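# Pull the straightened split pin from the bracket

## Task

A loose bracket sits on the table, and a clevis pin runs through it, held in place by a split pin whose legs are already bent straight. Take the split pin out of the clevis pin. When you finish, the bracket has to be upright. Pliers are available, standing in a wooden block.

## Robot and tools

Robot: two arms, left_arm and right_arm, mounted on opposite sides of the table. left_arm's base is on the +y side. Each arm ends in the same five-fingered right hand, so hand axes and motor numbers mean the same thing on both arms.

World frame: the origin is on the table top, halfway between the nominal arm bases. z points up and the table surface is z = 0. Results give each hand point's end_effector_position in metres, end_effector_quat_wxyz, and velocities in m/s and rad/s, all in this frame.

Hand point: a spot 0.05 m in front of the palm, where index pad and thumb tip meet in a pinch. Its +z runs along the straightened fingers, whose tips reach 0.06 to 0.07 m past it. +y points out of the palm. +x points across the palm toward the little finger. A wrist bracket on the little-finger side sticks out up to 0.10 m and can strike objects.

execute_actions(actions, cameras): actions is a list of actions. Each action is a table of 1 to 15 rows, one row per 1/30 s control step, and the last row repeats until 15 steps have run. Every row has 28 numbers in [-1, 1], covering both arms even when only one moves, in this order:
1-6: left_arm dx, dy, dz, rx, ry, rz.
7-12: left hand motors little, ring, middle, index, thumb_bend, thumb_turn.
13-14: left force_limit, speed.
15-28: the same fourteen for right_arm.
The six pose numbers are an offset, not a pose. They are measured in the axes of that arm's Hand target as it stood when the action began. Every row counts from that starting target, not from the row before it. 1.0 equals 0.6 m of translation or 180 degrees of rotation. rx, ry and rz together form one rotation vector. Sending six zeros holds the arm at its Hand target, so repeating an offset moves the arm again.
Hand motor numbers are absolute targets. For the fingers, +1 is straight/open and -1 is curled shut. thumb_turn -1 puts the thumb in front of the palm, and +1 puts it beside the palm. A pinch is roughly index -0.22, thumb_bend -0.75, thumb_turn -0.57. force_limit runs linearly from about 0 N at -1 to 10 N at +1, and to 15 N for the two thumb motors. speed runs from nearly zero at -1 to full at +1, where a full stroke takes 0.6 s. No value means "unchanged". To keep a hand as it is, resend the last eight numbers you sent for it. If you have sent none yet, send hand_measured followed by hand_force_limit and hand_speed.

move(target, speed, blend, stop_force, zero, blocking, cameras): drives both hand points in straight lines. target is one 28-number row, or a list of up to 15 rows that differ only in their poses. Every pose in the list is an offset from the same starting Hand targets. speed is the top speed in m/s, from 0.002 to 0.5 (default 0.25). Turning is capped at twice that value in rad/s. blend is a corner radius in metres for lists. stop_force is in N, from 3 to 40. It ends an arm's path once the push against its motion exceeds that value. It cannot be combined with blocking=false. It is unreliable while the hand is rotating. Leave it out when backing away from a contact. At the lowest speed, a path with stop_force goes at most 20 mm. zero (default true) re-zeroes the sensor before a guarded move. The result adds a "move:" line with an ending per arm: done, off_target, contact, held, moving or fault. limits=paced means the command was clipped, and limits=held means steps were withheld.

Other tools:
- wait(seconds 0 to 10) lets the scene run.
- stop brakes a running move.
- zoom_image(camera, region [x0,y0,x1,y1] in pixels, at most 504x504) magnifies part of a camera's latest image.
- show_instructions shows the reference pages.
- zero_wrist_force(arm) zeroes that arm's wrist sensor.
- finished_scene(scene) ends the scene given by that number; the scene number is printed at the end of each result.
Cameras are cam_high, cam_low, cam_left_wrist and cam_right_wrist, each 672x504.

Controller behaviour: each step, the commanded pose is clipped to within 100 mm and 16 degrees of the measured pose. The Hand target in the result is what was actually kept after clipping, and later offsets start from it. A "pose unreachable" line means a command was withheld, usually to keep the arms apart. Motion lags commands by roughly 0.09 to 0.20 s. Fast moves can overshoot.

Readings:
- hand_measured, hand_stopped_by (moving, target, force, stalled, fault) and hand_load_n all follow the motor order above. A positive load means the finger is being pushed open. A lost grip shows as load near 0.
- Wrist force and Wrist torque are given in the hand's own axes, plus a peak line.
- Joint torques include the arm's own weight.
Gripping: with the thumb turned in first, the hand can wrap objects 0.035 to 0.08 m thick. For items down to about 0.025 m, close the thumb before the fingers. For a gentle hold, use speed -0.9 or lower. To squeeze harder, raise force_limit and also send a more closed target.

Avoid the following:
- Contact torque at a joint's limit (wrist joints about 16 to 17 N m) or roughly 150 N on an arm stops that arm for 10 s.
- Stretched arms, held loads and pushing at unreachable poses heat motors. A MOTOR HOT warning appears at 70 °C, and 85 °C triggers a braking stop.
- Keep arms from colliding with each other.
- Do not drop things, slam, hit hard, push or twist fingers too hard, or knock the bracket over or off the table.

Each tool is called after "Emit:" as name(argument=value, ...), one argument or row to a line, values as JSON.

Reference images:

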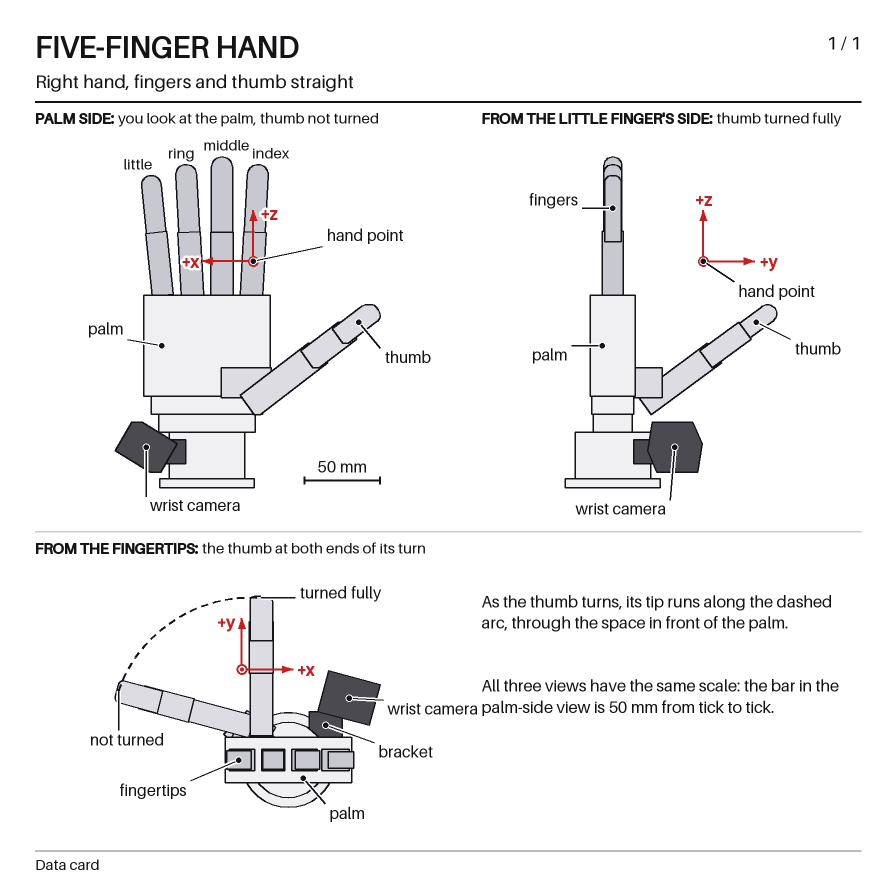

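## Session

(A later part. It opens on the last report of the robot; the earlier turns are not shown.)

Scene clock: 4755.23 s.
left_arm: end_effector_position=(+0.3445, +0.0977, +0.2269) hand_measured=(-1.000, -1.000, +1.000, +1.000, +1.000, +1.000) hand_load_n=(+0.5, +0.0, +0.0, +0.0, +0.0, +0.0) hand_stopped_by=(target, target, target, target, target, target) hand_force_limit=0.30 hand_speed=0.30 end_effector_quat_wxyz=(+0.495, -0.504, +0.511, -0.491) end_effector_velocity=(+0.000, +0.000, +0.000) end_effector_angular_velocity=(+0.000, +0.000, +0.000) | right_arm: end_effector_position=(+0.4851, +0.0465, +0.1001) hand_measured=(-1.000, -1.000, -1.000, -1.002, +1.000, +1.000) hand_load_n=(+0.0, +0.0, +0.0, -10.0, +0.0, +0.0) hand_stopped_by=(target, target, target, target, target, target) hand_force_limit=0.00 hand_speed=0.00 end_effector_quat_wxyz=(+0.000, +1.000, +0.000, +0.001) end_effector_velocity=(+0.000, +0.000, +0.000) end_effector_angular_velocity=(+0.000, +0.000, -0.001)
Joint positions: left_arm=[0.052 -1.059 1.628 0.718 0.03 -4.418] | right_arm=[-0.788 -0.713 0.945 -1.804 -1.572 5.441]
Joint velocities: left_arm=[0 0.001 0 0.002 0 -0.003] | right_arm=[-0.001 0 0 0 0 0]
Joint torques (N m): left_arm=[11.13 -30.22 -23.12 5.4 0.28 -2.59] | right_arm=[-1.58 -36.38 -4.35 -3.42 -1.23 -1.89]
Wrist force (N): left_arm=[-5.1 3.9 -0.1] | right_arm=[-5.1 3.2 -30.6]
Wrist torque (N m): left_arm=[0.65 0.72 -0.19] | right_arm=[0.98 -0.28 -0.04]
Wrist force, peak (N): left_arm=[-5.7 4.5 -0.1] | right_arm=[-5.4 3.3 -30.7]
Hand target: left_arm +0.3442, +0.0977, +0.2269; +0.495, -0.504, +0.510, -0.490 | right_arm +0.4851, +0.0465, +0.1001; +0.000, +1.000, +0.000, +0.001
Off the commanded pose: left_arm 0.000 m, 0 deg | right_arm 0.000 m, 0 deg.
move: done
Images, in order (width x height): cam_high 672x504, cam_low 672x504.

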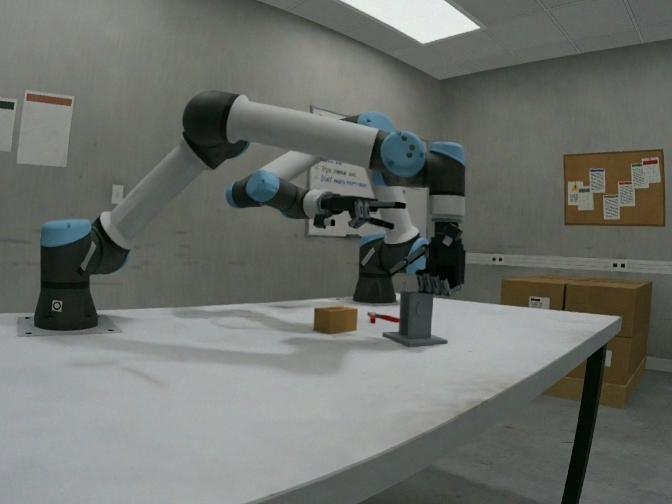

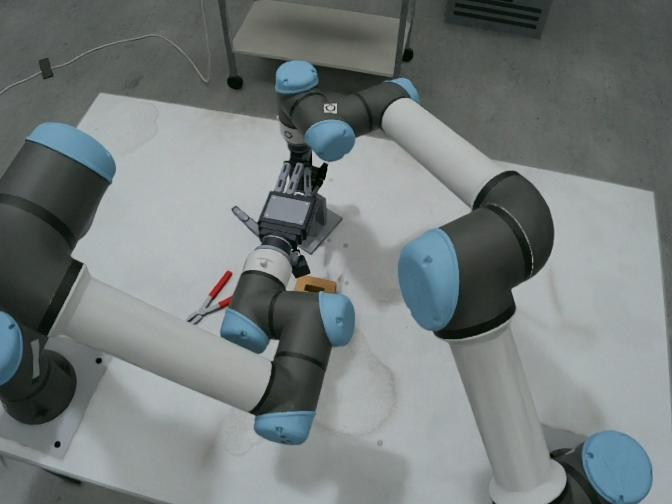

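Emit:
move(
  target=[-0.126,0,0.04,0,0.27,0,-1,-1,1,1,1,1,0.3,0.3,0,0,0,0,0,0,-1,-1,-1,-1,1,1,0,0],
  speed=0.2,
  cameras=["cam_low","cam_high"],
)

Emit:
zoom_image(
  camera="cam_low",
  region=[265, 165, 345, 245],
)

Emit:
zoom_image(
  camera="cam_high",
  region=[380, 250, 430, 300],
)

Scene clock: 4765.87 s.
left_arm: end_effector_position=(+0.3686, +0.1735, +0.2272) hand_measured=(-1.000, -1.000, +1.000, +1.000, +1.000, +1.000) hand_load_n=(+0.0, +0.0, +0.0, +0.0, +0.0, +0.0) hand_stopped_by=(target, target, target, target, target, target) hand_force_limit=0.30 hand_speed=0.30 end_effector_quat_wxyz=(+0.242, -0.259, +0.668, -0.654) end_effector_velocity=(+0.000, +0.000, +0.000) end_effector_angular_velocity=(+0.000, +0.000, -0.001) | right_arm: end_effector_position=(+0.4851, +0.0465, +0.1001) hand_measured=(-1.000, -1.000, -1.000, -1.002, +1.000, +1.000) hand_load_n=(+0.0, +0.0, +0.0, -9.5, +0.0, +0.0) hand_stopped_by=(target, target, target, target, target, target) hand_force_limit=0.00 hand_speed=0.00 end_effector_quat_wxyz=(+0.000, +1.000, +0.000, +0.001) end_effector_velocity=(+0.000, +0.000, +0.000) end_effector_angular_velocity=(-0.001, +0.001, +0.001)
Joint positions: left_arm=[0.466 -1.809 2.289 -0.451 1.267 -3.165] | right_arm=[-0.788 -0.713 0.945 -1.804 -1.572 5.441]
Joint velocities: left_arm=[0.002 0.001 0 0 0.002 0] | right_arm=[0 0 0 0.002 0 -0.001]
Joint torques (N m): left_arm=[10.57 -2.27 -28.63 -4.29 1.09 -2.52] | right_arm=[-1.09 -35.33 -5.05 -3.36 -1.06 -1.76]
Wrist force (N): left_arm=[-5.6 4.2 -0.4] | right_arm=[-5.2 3.4 -30.7]
Wrist torque (N m): left_arm=[0.65 0.82 -0.22] | right_arm=[1.02 -0.26 -0.04]
Wrist force, peak (N): left_arm=[-7.2 4.2 -0.9] | right_arm=[-5.1 3.3 -30.7]
Hand target: left_arm +0.3686, +0.1735, +0.2272; +0.242, -0.259, +0.669, -0.654 | right_arm +0.4851, +0.0465, +0.1001; +0.000, +1.000, +0.000, +0.001
Off the commanded pose: left_arm 0.000 m, 0 deg | right_arm 0.000 m, 0 deg.
move: done; limits=paced
Images, in order (width x height): cam_high 672x504, cam_low 672x504.

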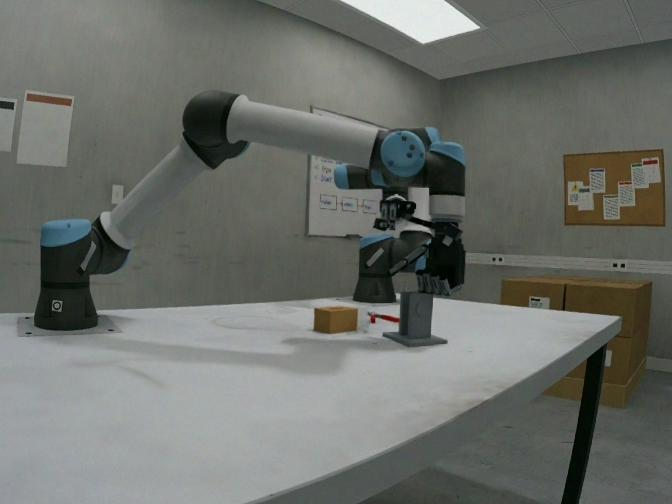

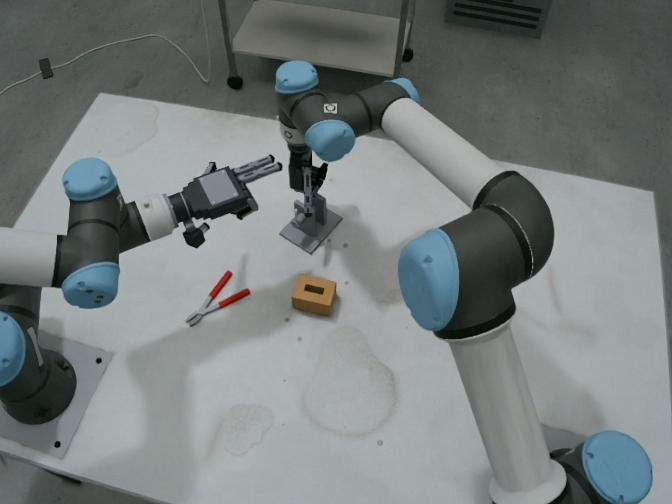

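Scaled by 6.300 from the camera's 672x504 image, which has a finer 960x720 frame.

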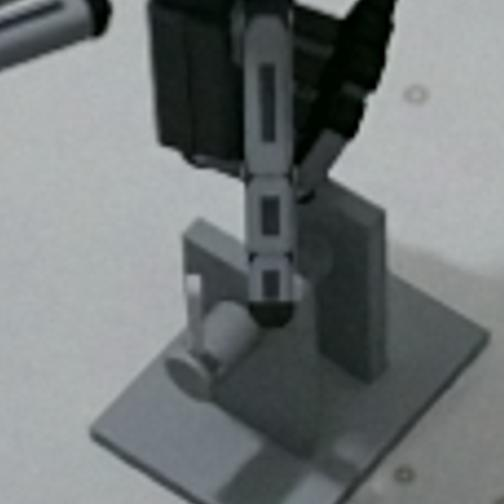

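Scaled by 10.080 from the camera's 672x504 image, which has a finer 960x720 frame.

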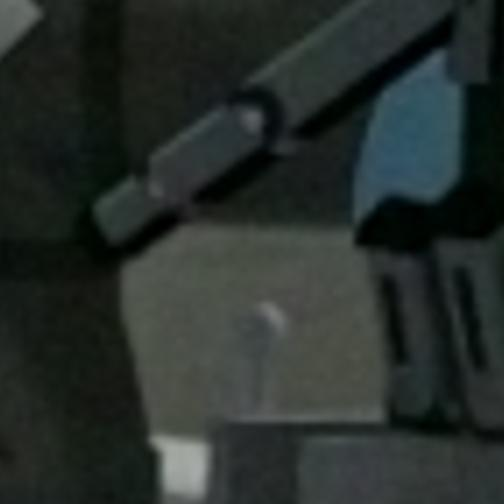

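Emit:
zoom_image(
  camera="cam_low",
  region=[285, 195, 311, 221],
)

Scaled by 19.385 from the camera's 672x504 image, which has a finer 960x720 frame.

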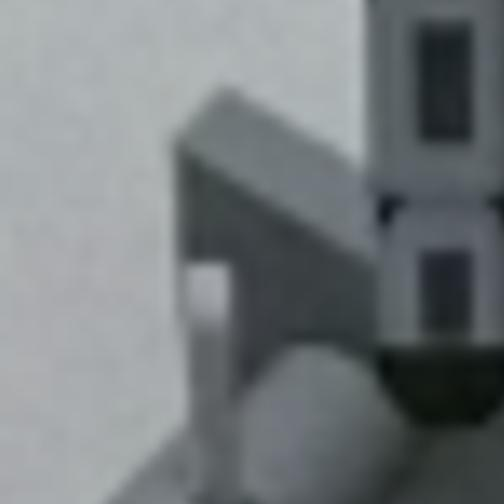

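Emit:
move(
  target=[-0.087,0.3037,0.033,0,0.1745,0,-1,-1,1,1,1,1,0.3,0.3,0,0,0,0,0,0,-1,-1,-1,-1,1,1,0,0],
  speed=0.15,
  stop_force=15,
  cameras=["cam_low","cam_high","cam_left_wrist"],
)

Emit:
zoom_image(
  camera="cam_low",
  region=[265, 175, 315, 225],
)

Emit:
zoom_image(
  camera="cam_high",
  region=[380, 250, 430, 300],
)

Scene clock: 4797.00 s.
left_arm: end_effector_position=(+0.4159, +0.1952, +0.0434) hand_measured=(-1.000, -1.000, +1.000, +1.000, +1.000, +1.000) hand_load_n=(+0.0, +0.0, +0.0, +0.0, +0.0, +0.0) hand_stopped_by=(target, target, target, target, target, target) hand_force_limit=0.30 hand_speed=0.30 end_effector_quat_wxyz=(+0.052, -0.072, +0.709, -0.699) end_effector_velocity=(+0.000, +0.000, +0.000) end_effector_angular_velocity=(-0.001, -0.001, -0.001) | right_arm: end_effector_position=(+0.4851, +0.0465, +0.1001) hand_measured=(-1.000, -1.000, -1.000, -1.002, +1.000, +1.000) hand_load_n=(+0.0, +0.0, +0.5, -9.5, +0.0, +0.0) hand_stopped_by=(target, target, target, target, target, target) hand_force_limit=0.00 hand_speed=0.00 end_effector_quat_wxyz=(+0.000, +1.000, +0.000, +0.001) end_effector_velocity=(+0.001, +0.000, +0.000) end_effector_angular_velocity=(+0.001, -0.001, +0.000)
Joint positions: left_arm=[1.079 -1.144 2.199 -1.031 2.428 -3.149] | right_arm=[-0.788 -0.713 0.945 -1.804 -1.572 5.441]
Joint velocities: left_arm=[0 0 0 -0.001 0.001 0] | right_arm=[-0.001 0 0 -0.001 0 -0.001]
Joint torques (N m): left_arm=[11.41 -23.86 -18.2 -3.75 1.45 -2.39] | right_arm=[-0.95 -35.52 -4.96 -3.35 -0.89 -1.63]
Wrist force (N): left_arm=[-5.6 4.6 0.0] | right_arm=[-5.2 3.3 -30.6]
Wrist torque (N m): left_arm=[0.74 0.78 -0.21] | right_arm=[1.00 -0.27 -0.04]
Wrist force, peak (N): left_arm=[-5.7 4.9 0.2] | right_arm=[-5.3 3.4 -30.8]
Hand target: left_arm +0.4159, +0.1952, +0.0434; +0.052, -0.072, +0.709, -0.699 | right_arm +0.4851, +0.0465, +0.1001; +0.000, +1.000, +0.000, +0.001
Off the commanded pose: left_arm 0.001 m, 0 deg | right_arm 0.000 m, 0 deg.
move: done
camera_calibration:
cam_left_wrist: T_world_to_cam=[[-0.245706, -0.0759717, -0.966363, 0.167071], [0.739917, 0.629338, -0.237606, -0.416081], [0.62622, -0.773409, -0.0984195, 0.0116016], [0, 0, 0, 1]] pos_world=[0.34165, 0.283521, 0.0637295]
Images, in order (width x height): cam_high 672x504, cam_low 672x504, cam_left_wrist 672x504.

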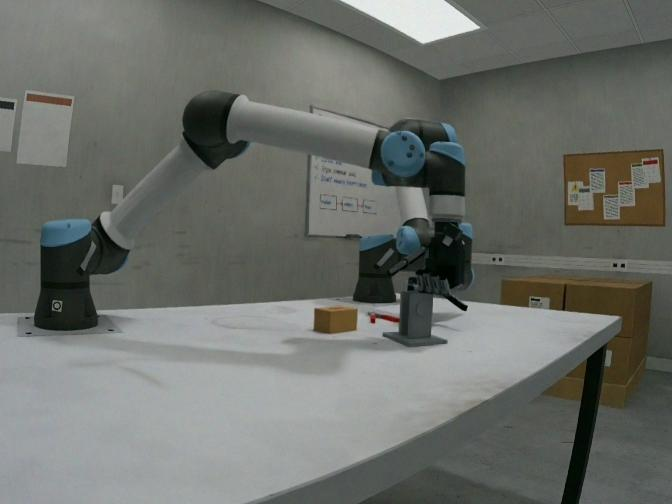

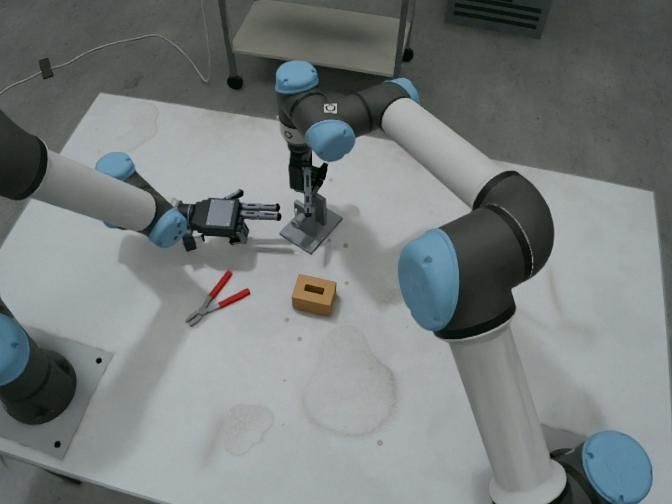

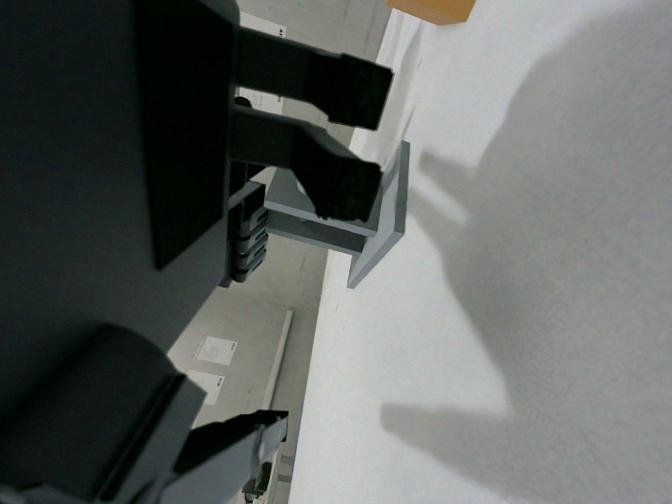

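Scaled by 10.080 from the camera's 672x504 image, which has a finer 960x720 frame.

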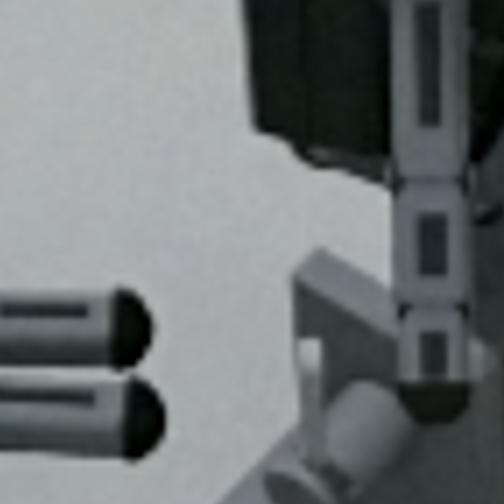

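Scaled by 10.080 from the camera's 672x504 image, which has a finer 960x720 frame.

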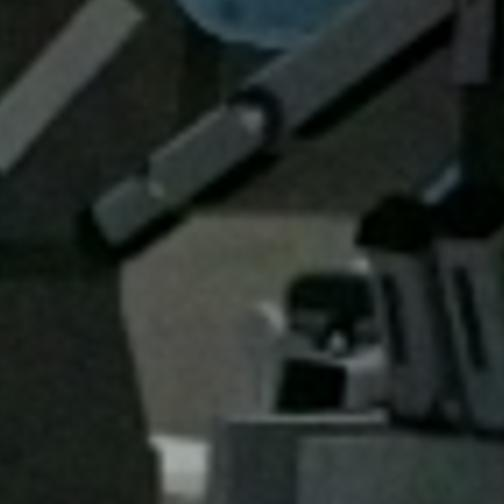

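Emit:
move(
  target=[0.01,0,0.04,0,0,0,-1,-1,1,1,1,1,0.3,0.3,0,0,0,0,0,0,-1,-1,-1,-1,1,1,0,0],
  speed=0.03,
  stop_force=4,
  cameras=["cam_low","cam_high"],
)

Emit:
zoom_image(
  camera="cam_low",
  region=[280, 195, 310, 225],
)

Emit:
zoom_image(
  camera="cam_high",
  region=[390, 260, 425, 295],
)

Scene clock: 4827.27 s.
left_arm: end_effector_position=(+0.4141, +0.1705, +0.0432) hand_measured=(-1.000, -1.000, +1.000, +1.000, +1.000, +1.000) hand_load_n=(+0.0, +0.0, +0.0, +0.0, +0.0, +0.0) hand_stopped_by=(target, target, target, target, target, target) hand_force_limit=0.30 hand_speed=0.30 end_effector_quat_wxyz=(+0.052, -0.072, +0.709, -0.699) end_effector_velocity=(+0.000, +0.000, +0.000) end_effector_angular_velocity=(+0.000, +0.000, -0.001) | right_arm: end_effector_position=(+0.4851, +0.0465, +0.1001) hand_measured=(-1.000, -1.000, -1.000, -1.002, +1.000, +1.000) hand_load_n=(+0.0, +0.0, +0.0, -9.5, -0.5, +0.0) hand_stopped_by=(target, target, target, target, target, target) hand_force_limit=0.00 hand_speed=0.00 end_effector_quat_wxyz=(+0.000, +1.000, +0.000, +0.001) end_effector_velocity=(+0.000, +0.000, +0.000) end_effector_angular_velocity=(+0.001, -0.001, -0.001)
Joint positions: left_arm=[1.02 -1.138 2.189 -1.028 2.369 -3.151] | right_arm=[-0.788 -0.713 0.945 -1.804 -1.572 5.441]
Joint velocities: left_arm=[0 0.001 0 -0.001 0.001 0] | right_arm=[0 0 0 -0.001 0 0.001]
Joint torques (N m): left_arm=[-8 -23.84 -18.91 1.05 -1.02 -2.56] | right_arm=[-1.12 -35.17 -5.41 -3.25 -0.81 -1.52]
Wrist force (N): left_arm=[-5.6 4.5 0.0] | right_arm=[-5.1 3.2 -30.4]
Wrist torque (N m): left_arm=[0.70 0.77 -0.20] | right_arm=[0.98 -0.28 -0.04]
Wrist force, peak (N): left_arm=[-5.9 4.8 0.3] | right_arm=[-5.2 3.4 -30.7]
Hand target: left_arm +0.4141, +0.1705, +0.0432; +0.052, -0.072, +0.709, -0.699 | right_arm +0.4851, +0.0465, +0.1001; +0.000, +1.000, +0.000, +0.001
Off the commanded pose: left_arm 0.000 m, 0 deg | right_arm 0.000 m, 0 deg.
move: done
Images, in order (width x height): cam_high 672x504, cam_low 672x504.

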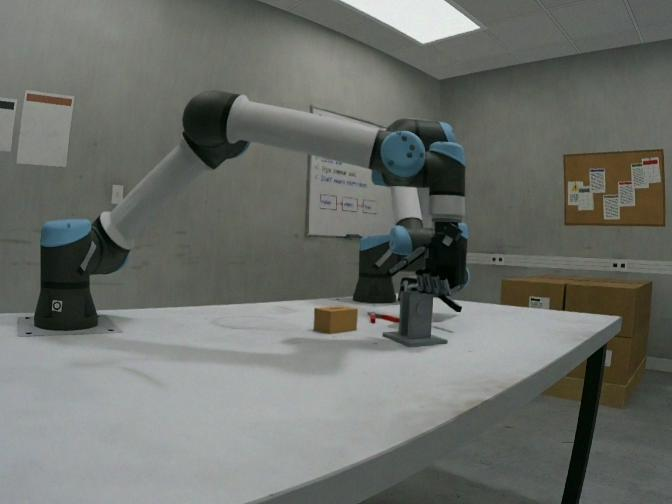

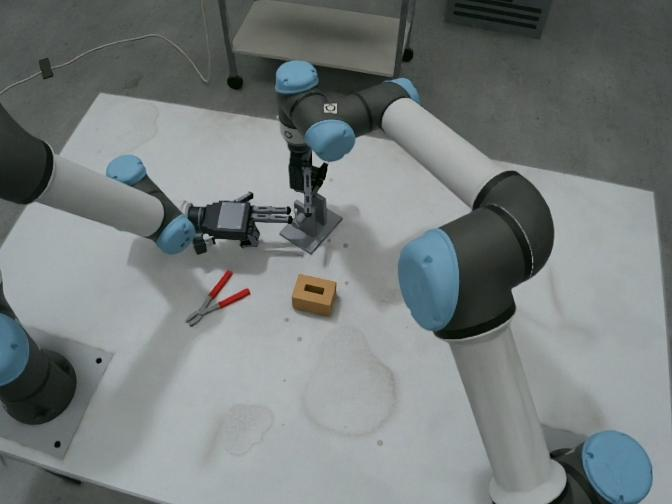

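Scaled by 16.800 from the camera's 672x504 image, which has a finer 960x720 frame.

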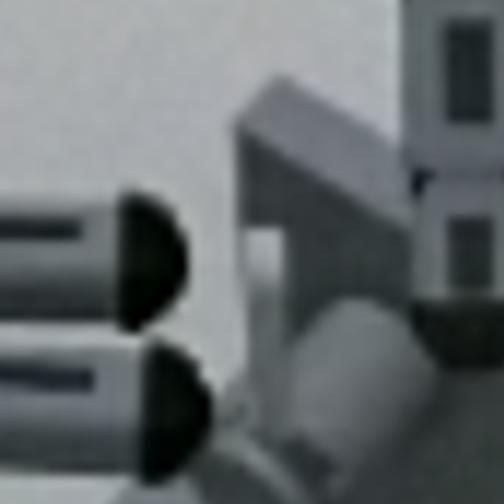

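Scaled by 14.400 from the camera's 672x504 image, which has a finer 960x720 frame.

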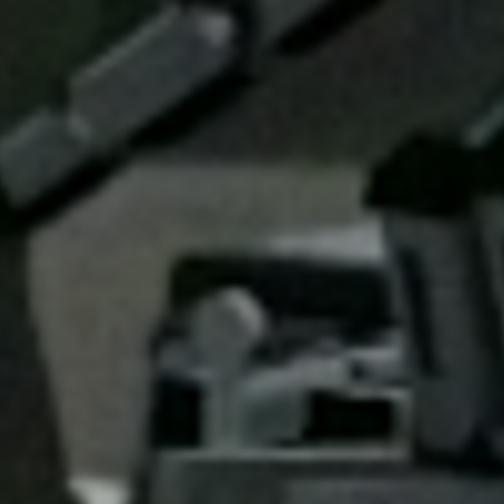

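Emit:
move(
  target=[0,0,0.02,0,0,0,-1,-1,1,1,1,1,0.3,0.3,0,0,0,0,0,0,-1,-1,-1,-1,1,1,0,0],
  speed=0.015,
  stop_force=3,
  cameras=["cam_low","cam_high"],
)

Emit:
zoom_image(
  camera="cam_low",
  region=[280, 195, 310, 225],
)

Emit:
zoom_image(
  camera="cam_high",
  region=[390, 260, 425, 295],
)

Scene clock: 4836.20 s.
left_arm: end_effector_position=(+0.4162, +0.1586, +0.0430) hand_measured=(-1.000, -1.000, +1.000, +1.000, +1.000, +1.000) hand_load_n=(+0.0, +0.0, +0.0, +0.0, +0.0, -0.5) hand_stopped_by=(target, target, target, target, target, target) hand_force_limit=0.30 hand_speed=0.30 end_effector_quat_wxyz=(+0.052, -0.072, +0.709, -0.700) end_effector_velocity=(+0.000, +0.000, +0.000) end_effector_angular_velocity=(+0.000, -0.001, +0.000) | right_arm: end_effector_position=(+0.4851, +0.0465, +0.1001) hand_measured=(-1.000, -1.000, -1.000, -1.002, +1.000, +1.000) hand_load_n=(+0.0, +0.0, +0.0, -10.0, +0.0, +0.0) hand_stopped_by=(target, target, target, target, target, target) hand_force_limit=0.00 hand_speed=0.00 end_effector_quat_wxyz=(+0.000, +1.000, +0.000, +0.001) end_effector_velocity=(+0.000, +0.000, +0.000) end_effector_angular_velocity=(-0.001, +0.000, +0.000)
Joint positions: left_arm=[0.998 -1.13 2.174 -1.022 2.347 -3.152] | right_arm=[-0.788 -0.713 0.945 -1.804 -1.572 5.441]
Joint velocities: left_arm=[0 -0.001 0 0 0.001 0] | right_arm=[-0.001 0 0 0.001 0 0]
Joint torques (N m): left_arm=[-8.69 -24.93 -18.51 1.07 -1.19 -2.68] | right_arm=[-1.05 -35.03 -5.97 -3.2 -0.68 -1.47]
Wrist force (N): left_arm=[-5.4 4.5 0.1] | right_arm=[-5.1 3.4 -30.6]
Wrist torque (N m): left_arm=[0.71 0.75 -0.19] | right_arm=[1.00 -0.28 -0.03]
Wrist force, peak (N): left_arm=[-5.8 4.8 0.3] | right_arm=[-5.3 3.4 -30.6]
Hand target: left_arm +0.4162, +0.1586, +0.0430; +0.052, -0.072, +0.709, -0.700 | right_arm +0.4851, +0.0465, +0.1001; +0.000, +1.000, +0.000, +0.001
Off the commanded pose: left_arm 0.000 m, 0 deg | right_arm 0.000 m, 0 deg.
move: done
Images, in order (width x height): cam_high 672x504, cam_low 672x504.

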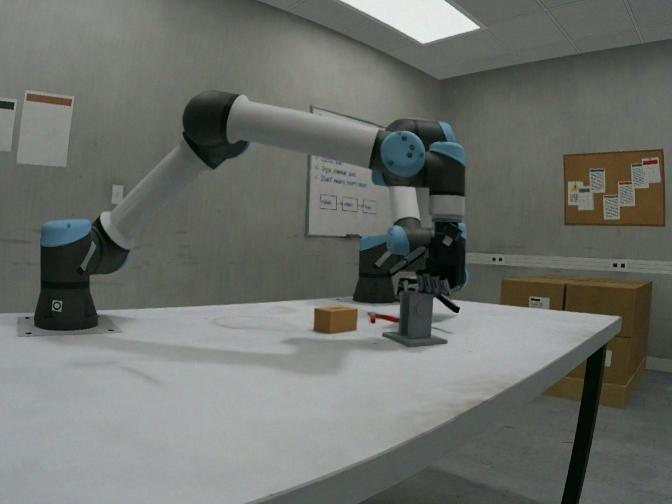

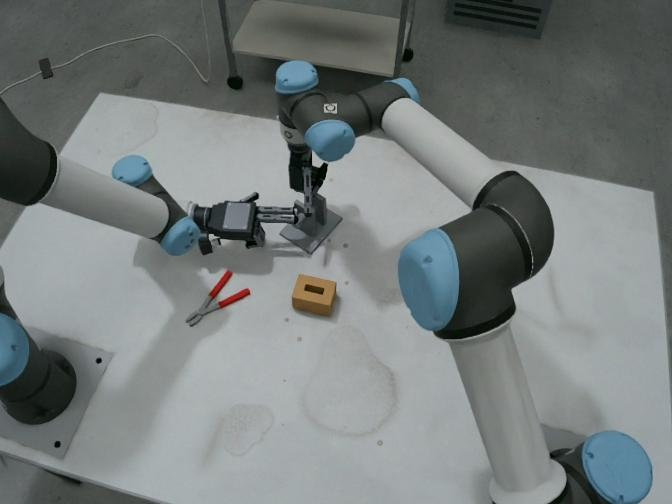

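Scaled by 16.800 from the camera's 672x504 image, which has a finer 960x720 frame.

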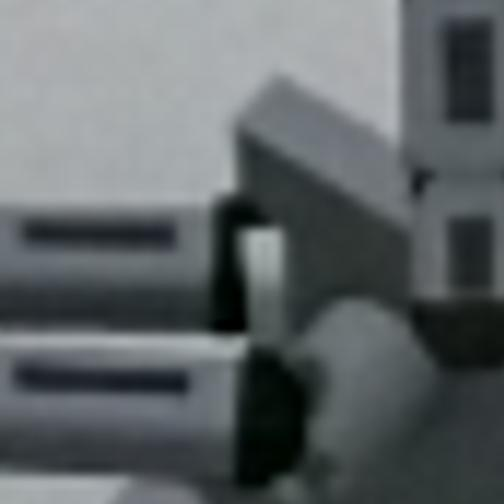

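Scaled by 14.400 from the camera's 672x504 image, which has a finer 960x720 frame.

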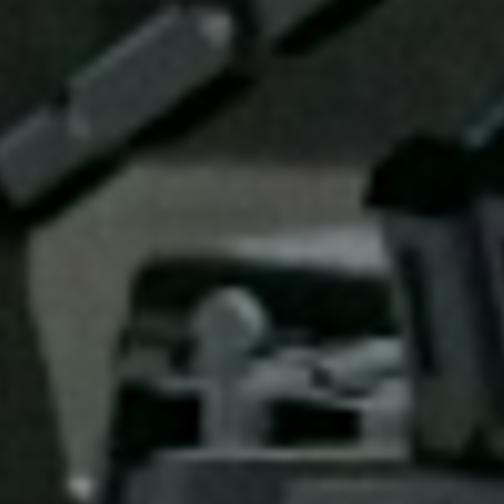

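Emit:
move(
  target=[0,0,0.015,0,0,0,-1,-1,1,1,1,1,0.3,0.3,0,0,0,0,0,0,-1,-1,-1,-1,1,1,0,0],
  speed=0.015,
  stop_force=3,
  cameras=["cam_low","cam_high"],
)

Emit:
zoom_image(
  camera="cam_low",
  region=[280, 195, 310, 225],
)

Emit:
zoom_image(
  camera="cam_high",
  region=[390, 260, 425, 295],
)

Scene clock: 4841.77 s.
left_arm: end_effector_position=(+0.4177, +0.1498, +0.0429) hand_measured=(-1.000, -1.000, +1.000, +1.000, +1.000, +1.000) hand_load_n=(+0.0, +0.0, +0.0, -0.5, +0.0, +0.0) hand_stopped_by=(target, target, target, target, target, target) hand_force_limit=0.30 hand_speed=0.30 end_effector_quat_wxyz=(+0.052, -0.072, +0.709, -0.700) end_effector_velocity=(+0.000, +0.000, +0.000) end_effector_angular_velocity=(+0.001, +0.001, +0.000) | right_arm: end_effector_position=(+0.4851, +0.0465, +0.1001) hand_measured=(-1.000, -1.000, -1.000, -1.002, +1.000, +1.000) hand_load_n=(+0.0, +0.0, +0.0, -9.5, +0.0, +0.0) hand_stopped_by=(target, target, target, target, target, target) hand_force_limit=0.00 hand_speed=0.00 end_effector_quat_wxyz=(+0.000, +1.000, +0.000, +0.001) end_effector_velocity=(+0.000, +0.000, +0.000) end_effector_angular_velocity=(-0.001, +0.000, +0.001)
Joint positions: left_arm=[0.981 -1.123 2.163 -1.017 2.33 -3.153] | right_arm=[-0.788 -0.713 0.945 -1.804 -1.572 5.441]
Joint velocities: left_arm=[0 0 0 0.001 0 0] | right_arm=[0 0 0 0.001 0 0]
Joint torques (N m): left_arm=[-7.96 -26.17 -19.55 1.21 -1.24 -2.36] | right_arm=[-0.41 -34.95 -5.95 -3.21 -0.54 -1.4]
Wrist force (N): left_arm=[-5.5 4.7 -0.2] | right_arm=[-5.3 3.3 -30.5]
Wrist torque (N m): left_arm=[0.76 0.78 -0.19] | right_arm=[0.99 -0.25 -0.05]
Wrist force, peak (N): left_arm=[-5.7 4.8 0.1] | right_arm=[-5.2 3.4 -30.7]
Hand target: left_arm +0.4177, +0.1498, +0.0429; +0.052, -0.072, +0.709, -0.700 | right_arm +0.4851, +0.0465, +0.1001; +0.000, +1.000, +0.000, +0.001
Off the commanded pose: left_arm 0.000 m, 0 deg | right_arm 0.000 m, 0 deg.
move: done
Images, in order (width x height): cam_high 672x504, cam_low 672x504.

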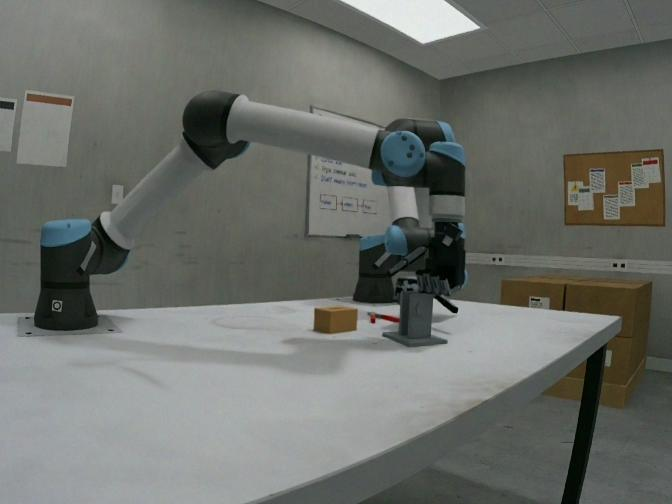

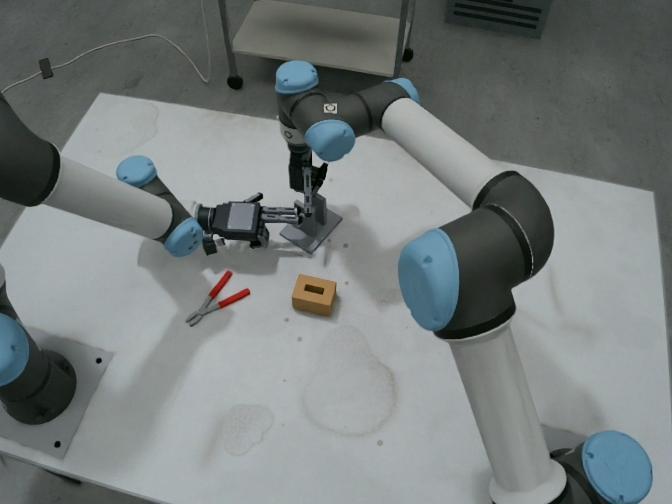

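Scaled by 16.800 from the camera's 672x504 image, which has a finer 960x720 frame.

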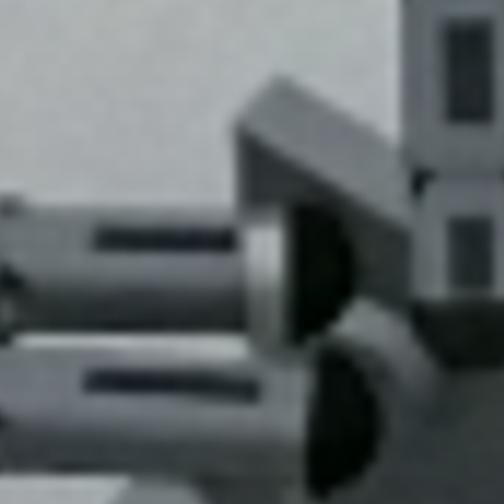

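Scaled by 14.400 from the camera's 672x504 image, which has a finer 960x720 frame.

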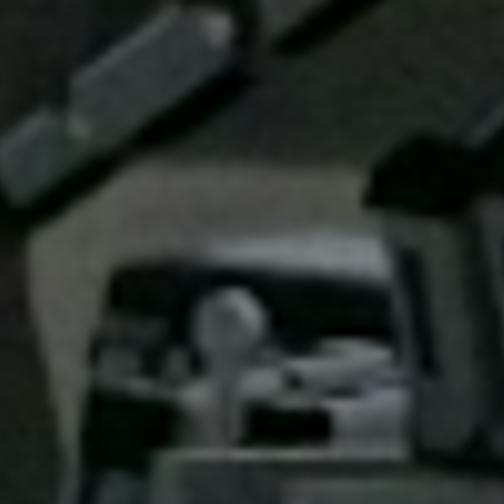

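Emit:
move(
  target=[0,-0.015,0,0,0,0,-1,-1,1,1,1,1,0.3,0.3,0,0,0,0,0,0,-1,-1,-1,-1,1,1,0,0],
  speed=0.01,
  stop_force=25,
  cameras=["cam_low","cam_high"],
)

Emit:
zoom_image(
  camera="cam_low",
  region=[280, 195, 310, 225],
)

Emit:
zoom_image(
  camera="cam_high",
  region=[390, 260, 425, 295],
)

Scene clock: 4848.27 s.
left_arm: end_effector_position=(+0.4180, +0.1497, +0.0519) hand_measured=(-1.000, -1.000, +1.000, +1.000, +1.000, +1.000) hand_load_n=(+0.0, +0.0, +0.0, +0.0, +0.0, +0.0) hand_stopped_by=(target, target, target, target, target, target) hand_force_limit=0.30 hand_speed=0.30 end_effector_quat_wxyz=(+0.052, -0.072, +0.709, -0.700) end_effector_velocity=(+0.000, +0.000, -0.001) end_effector_angular_velocity=(+0.002, +0.002, +0.001) | right_arm: end_effector_position=(+0.4851, +0.0465, +0.1001) hand_measured=(-1.000, -1.000, -1.000, -1.002, +1.000, +1.000) hand_load_n=(+0.0, +0.0, +0.5, -9.5, +0.0, +0.0) hand_stopped_by=(target, target, target, target, target, target) hand_force_limit=0.00 hand_speed=0.00 end_effector_quat_wxyz=(+0.000, +1.000, +0.000, +0.001) end_effector_velocity=(-0.001, +0.000, +0.000) end_effector_angular_velocity=(+0.000, +0.001, +0.000)
Joint positions: left_arm=[0.981 -1.144 2.159 -0.992 2.33 -3.153] | right_arm=[-0.788 -0.713 0.945 -1.804 -1.572 5.441]
Joint velocities: left_arm=[0 0.001 0.001 0.002 -0.001 0] | right_arm=[0.001 0 0 0.001 0 0]
Joint torques (N m): left_arm=[10.91 -40.75 -18.92 1.2 1.35 0.17] | right_arm=[-0.55 -34.37 -6.49 -3.12 -0.52 -1.43]
Wrist force (N): left_arm=[-5.1 4.7 0.0] | right_arm=[-5.1 3.3 -30.3]
Wrist torque (N m): left_arm=[0.71 0.74 -0.16] | right_arm=[0.98 -0.29 -0.04]
Wrist force, peak (N): left_arm=[-5.8 4.8 0.3] | right_arm=[-5.3 3.3 -30.7]
Hand target: left_arm +0.4180, +0.1497, +0.0519; +0.052, -0.072, +0.709, -0.700 | right_arm +0.4851, +0.0465, +0.1001; +0.000, +1.000, +0.000, +0.001
Off the commanded pose: left_arm 0.000 m, 0 deg | right_arm 0.000 m, 0 deg.
move: done
Images, in order (width x height): cam_high 672x504, cam_low 672x504.

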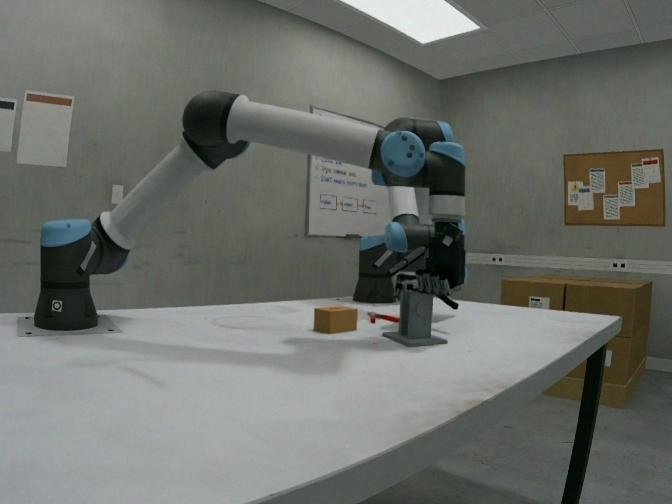

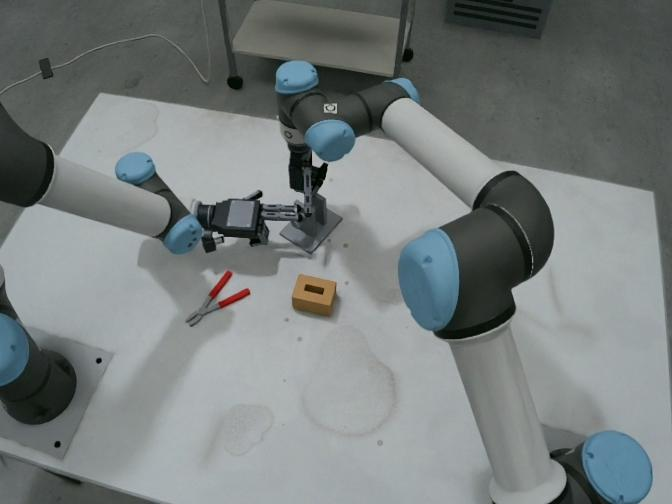

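Scaled by 16.800 from the camera's 672x504 image, which has a finer 960x720 frame.

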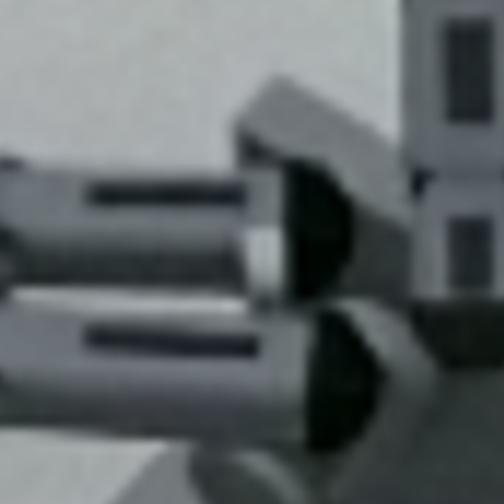

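Scaled by 14.400 from the camera's 672x504 image, which has a finer 960x720 frame.

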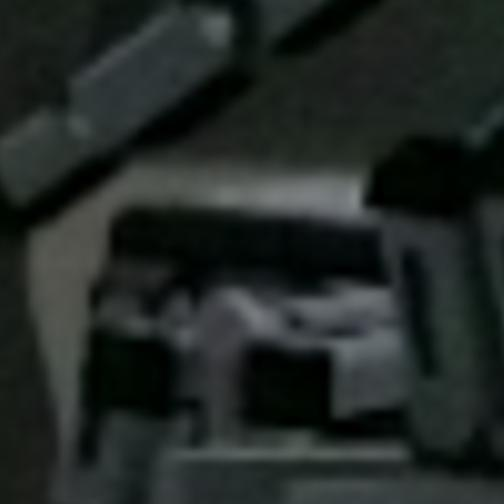

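Emit:
move(
  target=[0,-0.008,0,0,0,0,-1,-1,1,1,1,1,0.3,0.3,0,0,0,0,0,0,-1,-1,-1,-1,1,1,0,0],
  speed=0.01,
  stop_force=25,
  cameras=["cam_low","cam_high"],
)

Emit:
zoom_image(
  camera="cam_low",
  region=[280, 195, 310, 225],
)

Emit:
zoom_image(
  camera="cam_high",
  region=[390, 260, 425, 295],
)

Scene clock: 4862.77 s.
left_arm: end_effector_position=(+0.4181, +0.1496, +0.0567) hand_measured=(-1.000, -1.000, +1.000, +1.000, +1.000, +1.000) hand_load_n=(+0.0, +0.0, -0.5, -0.5, +0.0, +0.0) hand_stopped_by=(target, target, target, target, target, target) hand_force_limit=0.30 hand_speed=0.30 end_effector_quat_wxyz=(+0.052, -0.072, +0.709, -0.700) end_effector_velocity=(+0.000, +0.000, +0.000) end_effector_angular_velocity=(+0.001, +0.001, +0.000) | right_arm: end_effector_position=(+0.4851, +0.0465, +0.1001) hand_measured=(-1.000, -1.000, -1.000, -1.002, +1.000, +1.000) hand_load_n=(+0.0, +0.0, +0.0, -10.0, +0.0, +0.0) hand_stopped_by=(target, target, target, target, target, target) hand_force_limit=0.00 hand_speed=0.00 end_effector_quat_wxyz=(+0.000, +1.000, +0.000, +0.001) end_effector_velocity=(-0.001, +0.000, +0.000) end_effector_angular_velocity=(+0.000, +0.000, +0.001)
Joint positions: left_arm=[0.981 -1.156 2.156 -0.978 2.33 -3.153] | right_arm=[-0.788 -0.713 0.945 -1.804 -1.572 5.441]
Joint velocities: left_arm=[0 0 0 0.001 0 0] | right_arm=[0.001 0 0 0 0 0]
Joint torques (N m): left_arm=[11.46 -40.86 -19.96 0.88 1.09 1.41] | right_arm=[-0.43 -34.33 -6.34 -3.06 -0.43 -1.35]
Wrist force (N): left_arm=[-5.5 5.9 0.1] | right_arm=[-5.2 3.3 -30.6]
Wrist torque (N m): left_arm=[0.67 0.80 -0.17] | right_arm=[1.00 -0.26 -0.05]
Wrist force, peak (N): left_arm=[-5.5 6.0 0.0] | right_arm=[-5.3 3.3 -30.6]
Hand target: left_arm +0.4181, +0.1496, +0.0567; +0.052, -0.072, +0.709, -0.700 | right_arm +0.4851, +0.0465, +0.1001; +0.000, +1.000, +0.000, +0.001
Off the commanded pose: left_arm 0.000 m, 0 deg | right_arm 0.000 m, 0 deg.
move: done
Images, in order (width x height): cam_high 672x504, cam_low 672x504.

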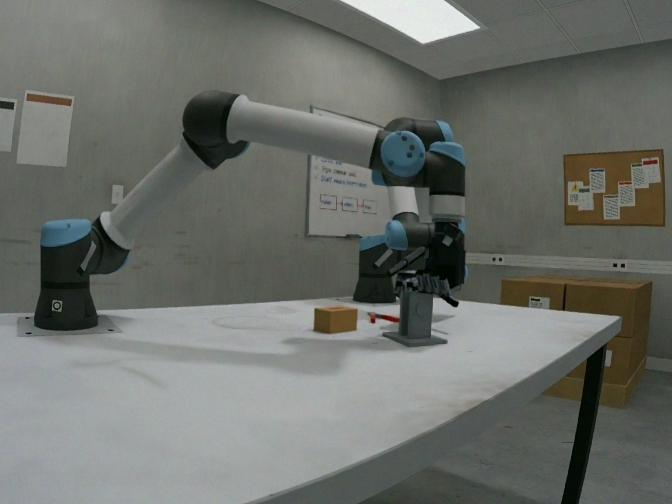

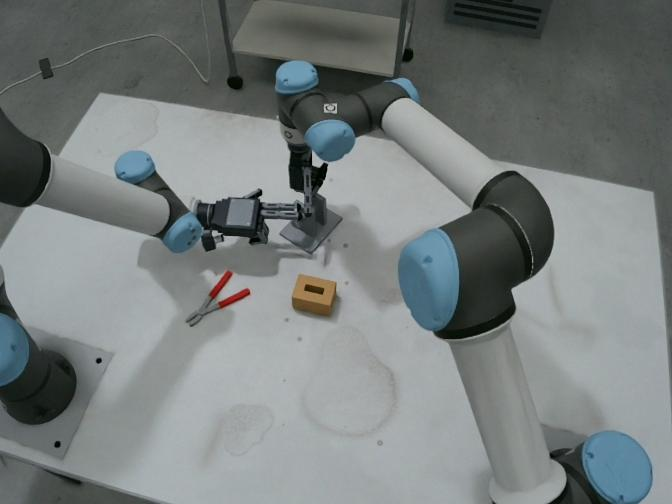

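Scaled by 16.800 from the camera's 672x504 image, which has a finer 960x720 frame.

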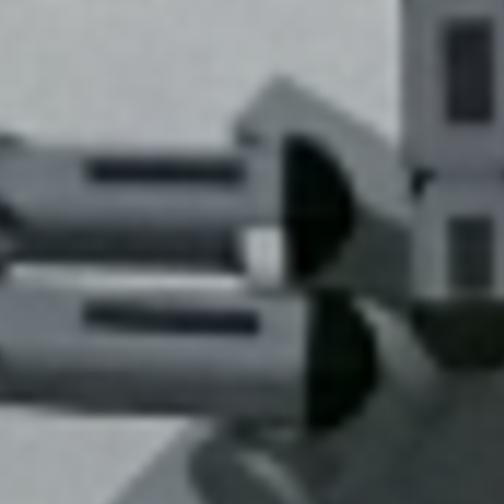

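Scaled by 14.400 from the camera's 672x504 image, which has a finer 960x720 frame.

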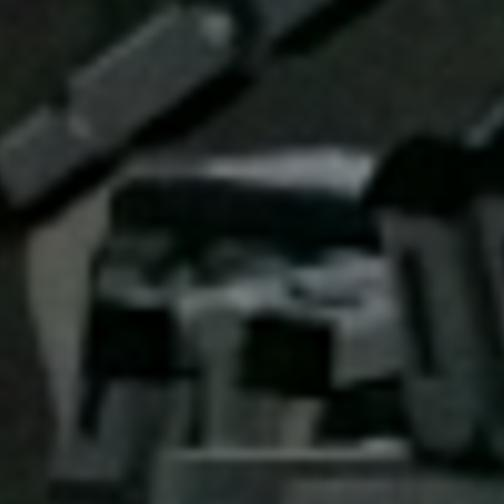

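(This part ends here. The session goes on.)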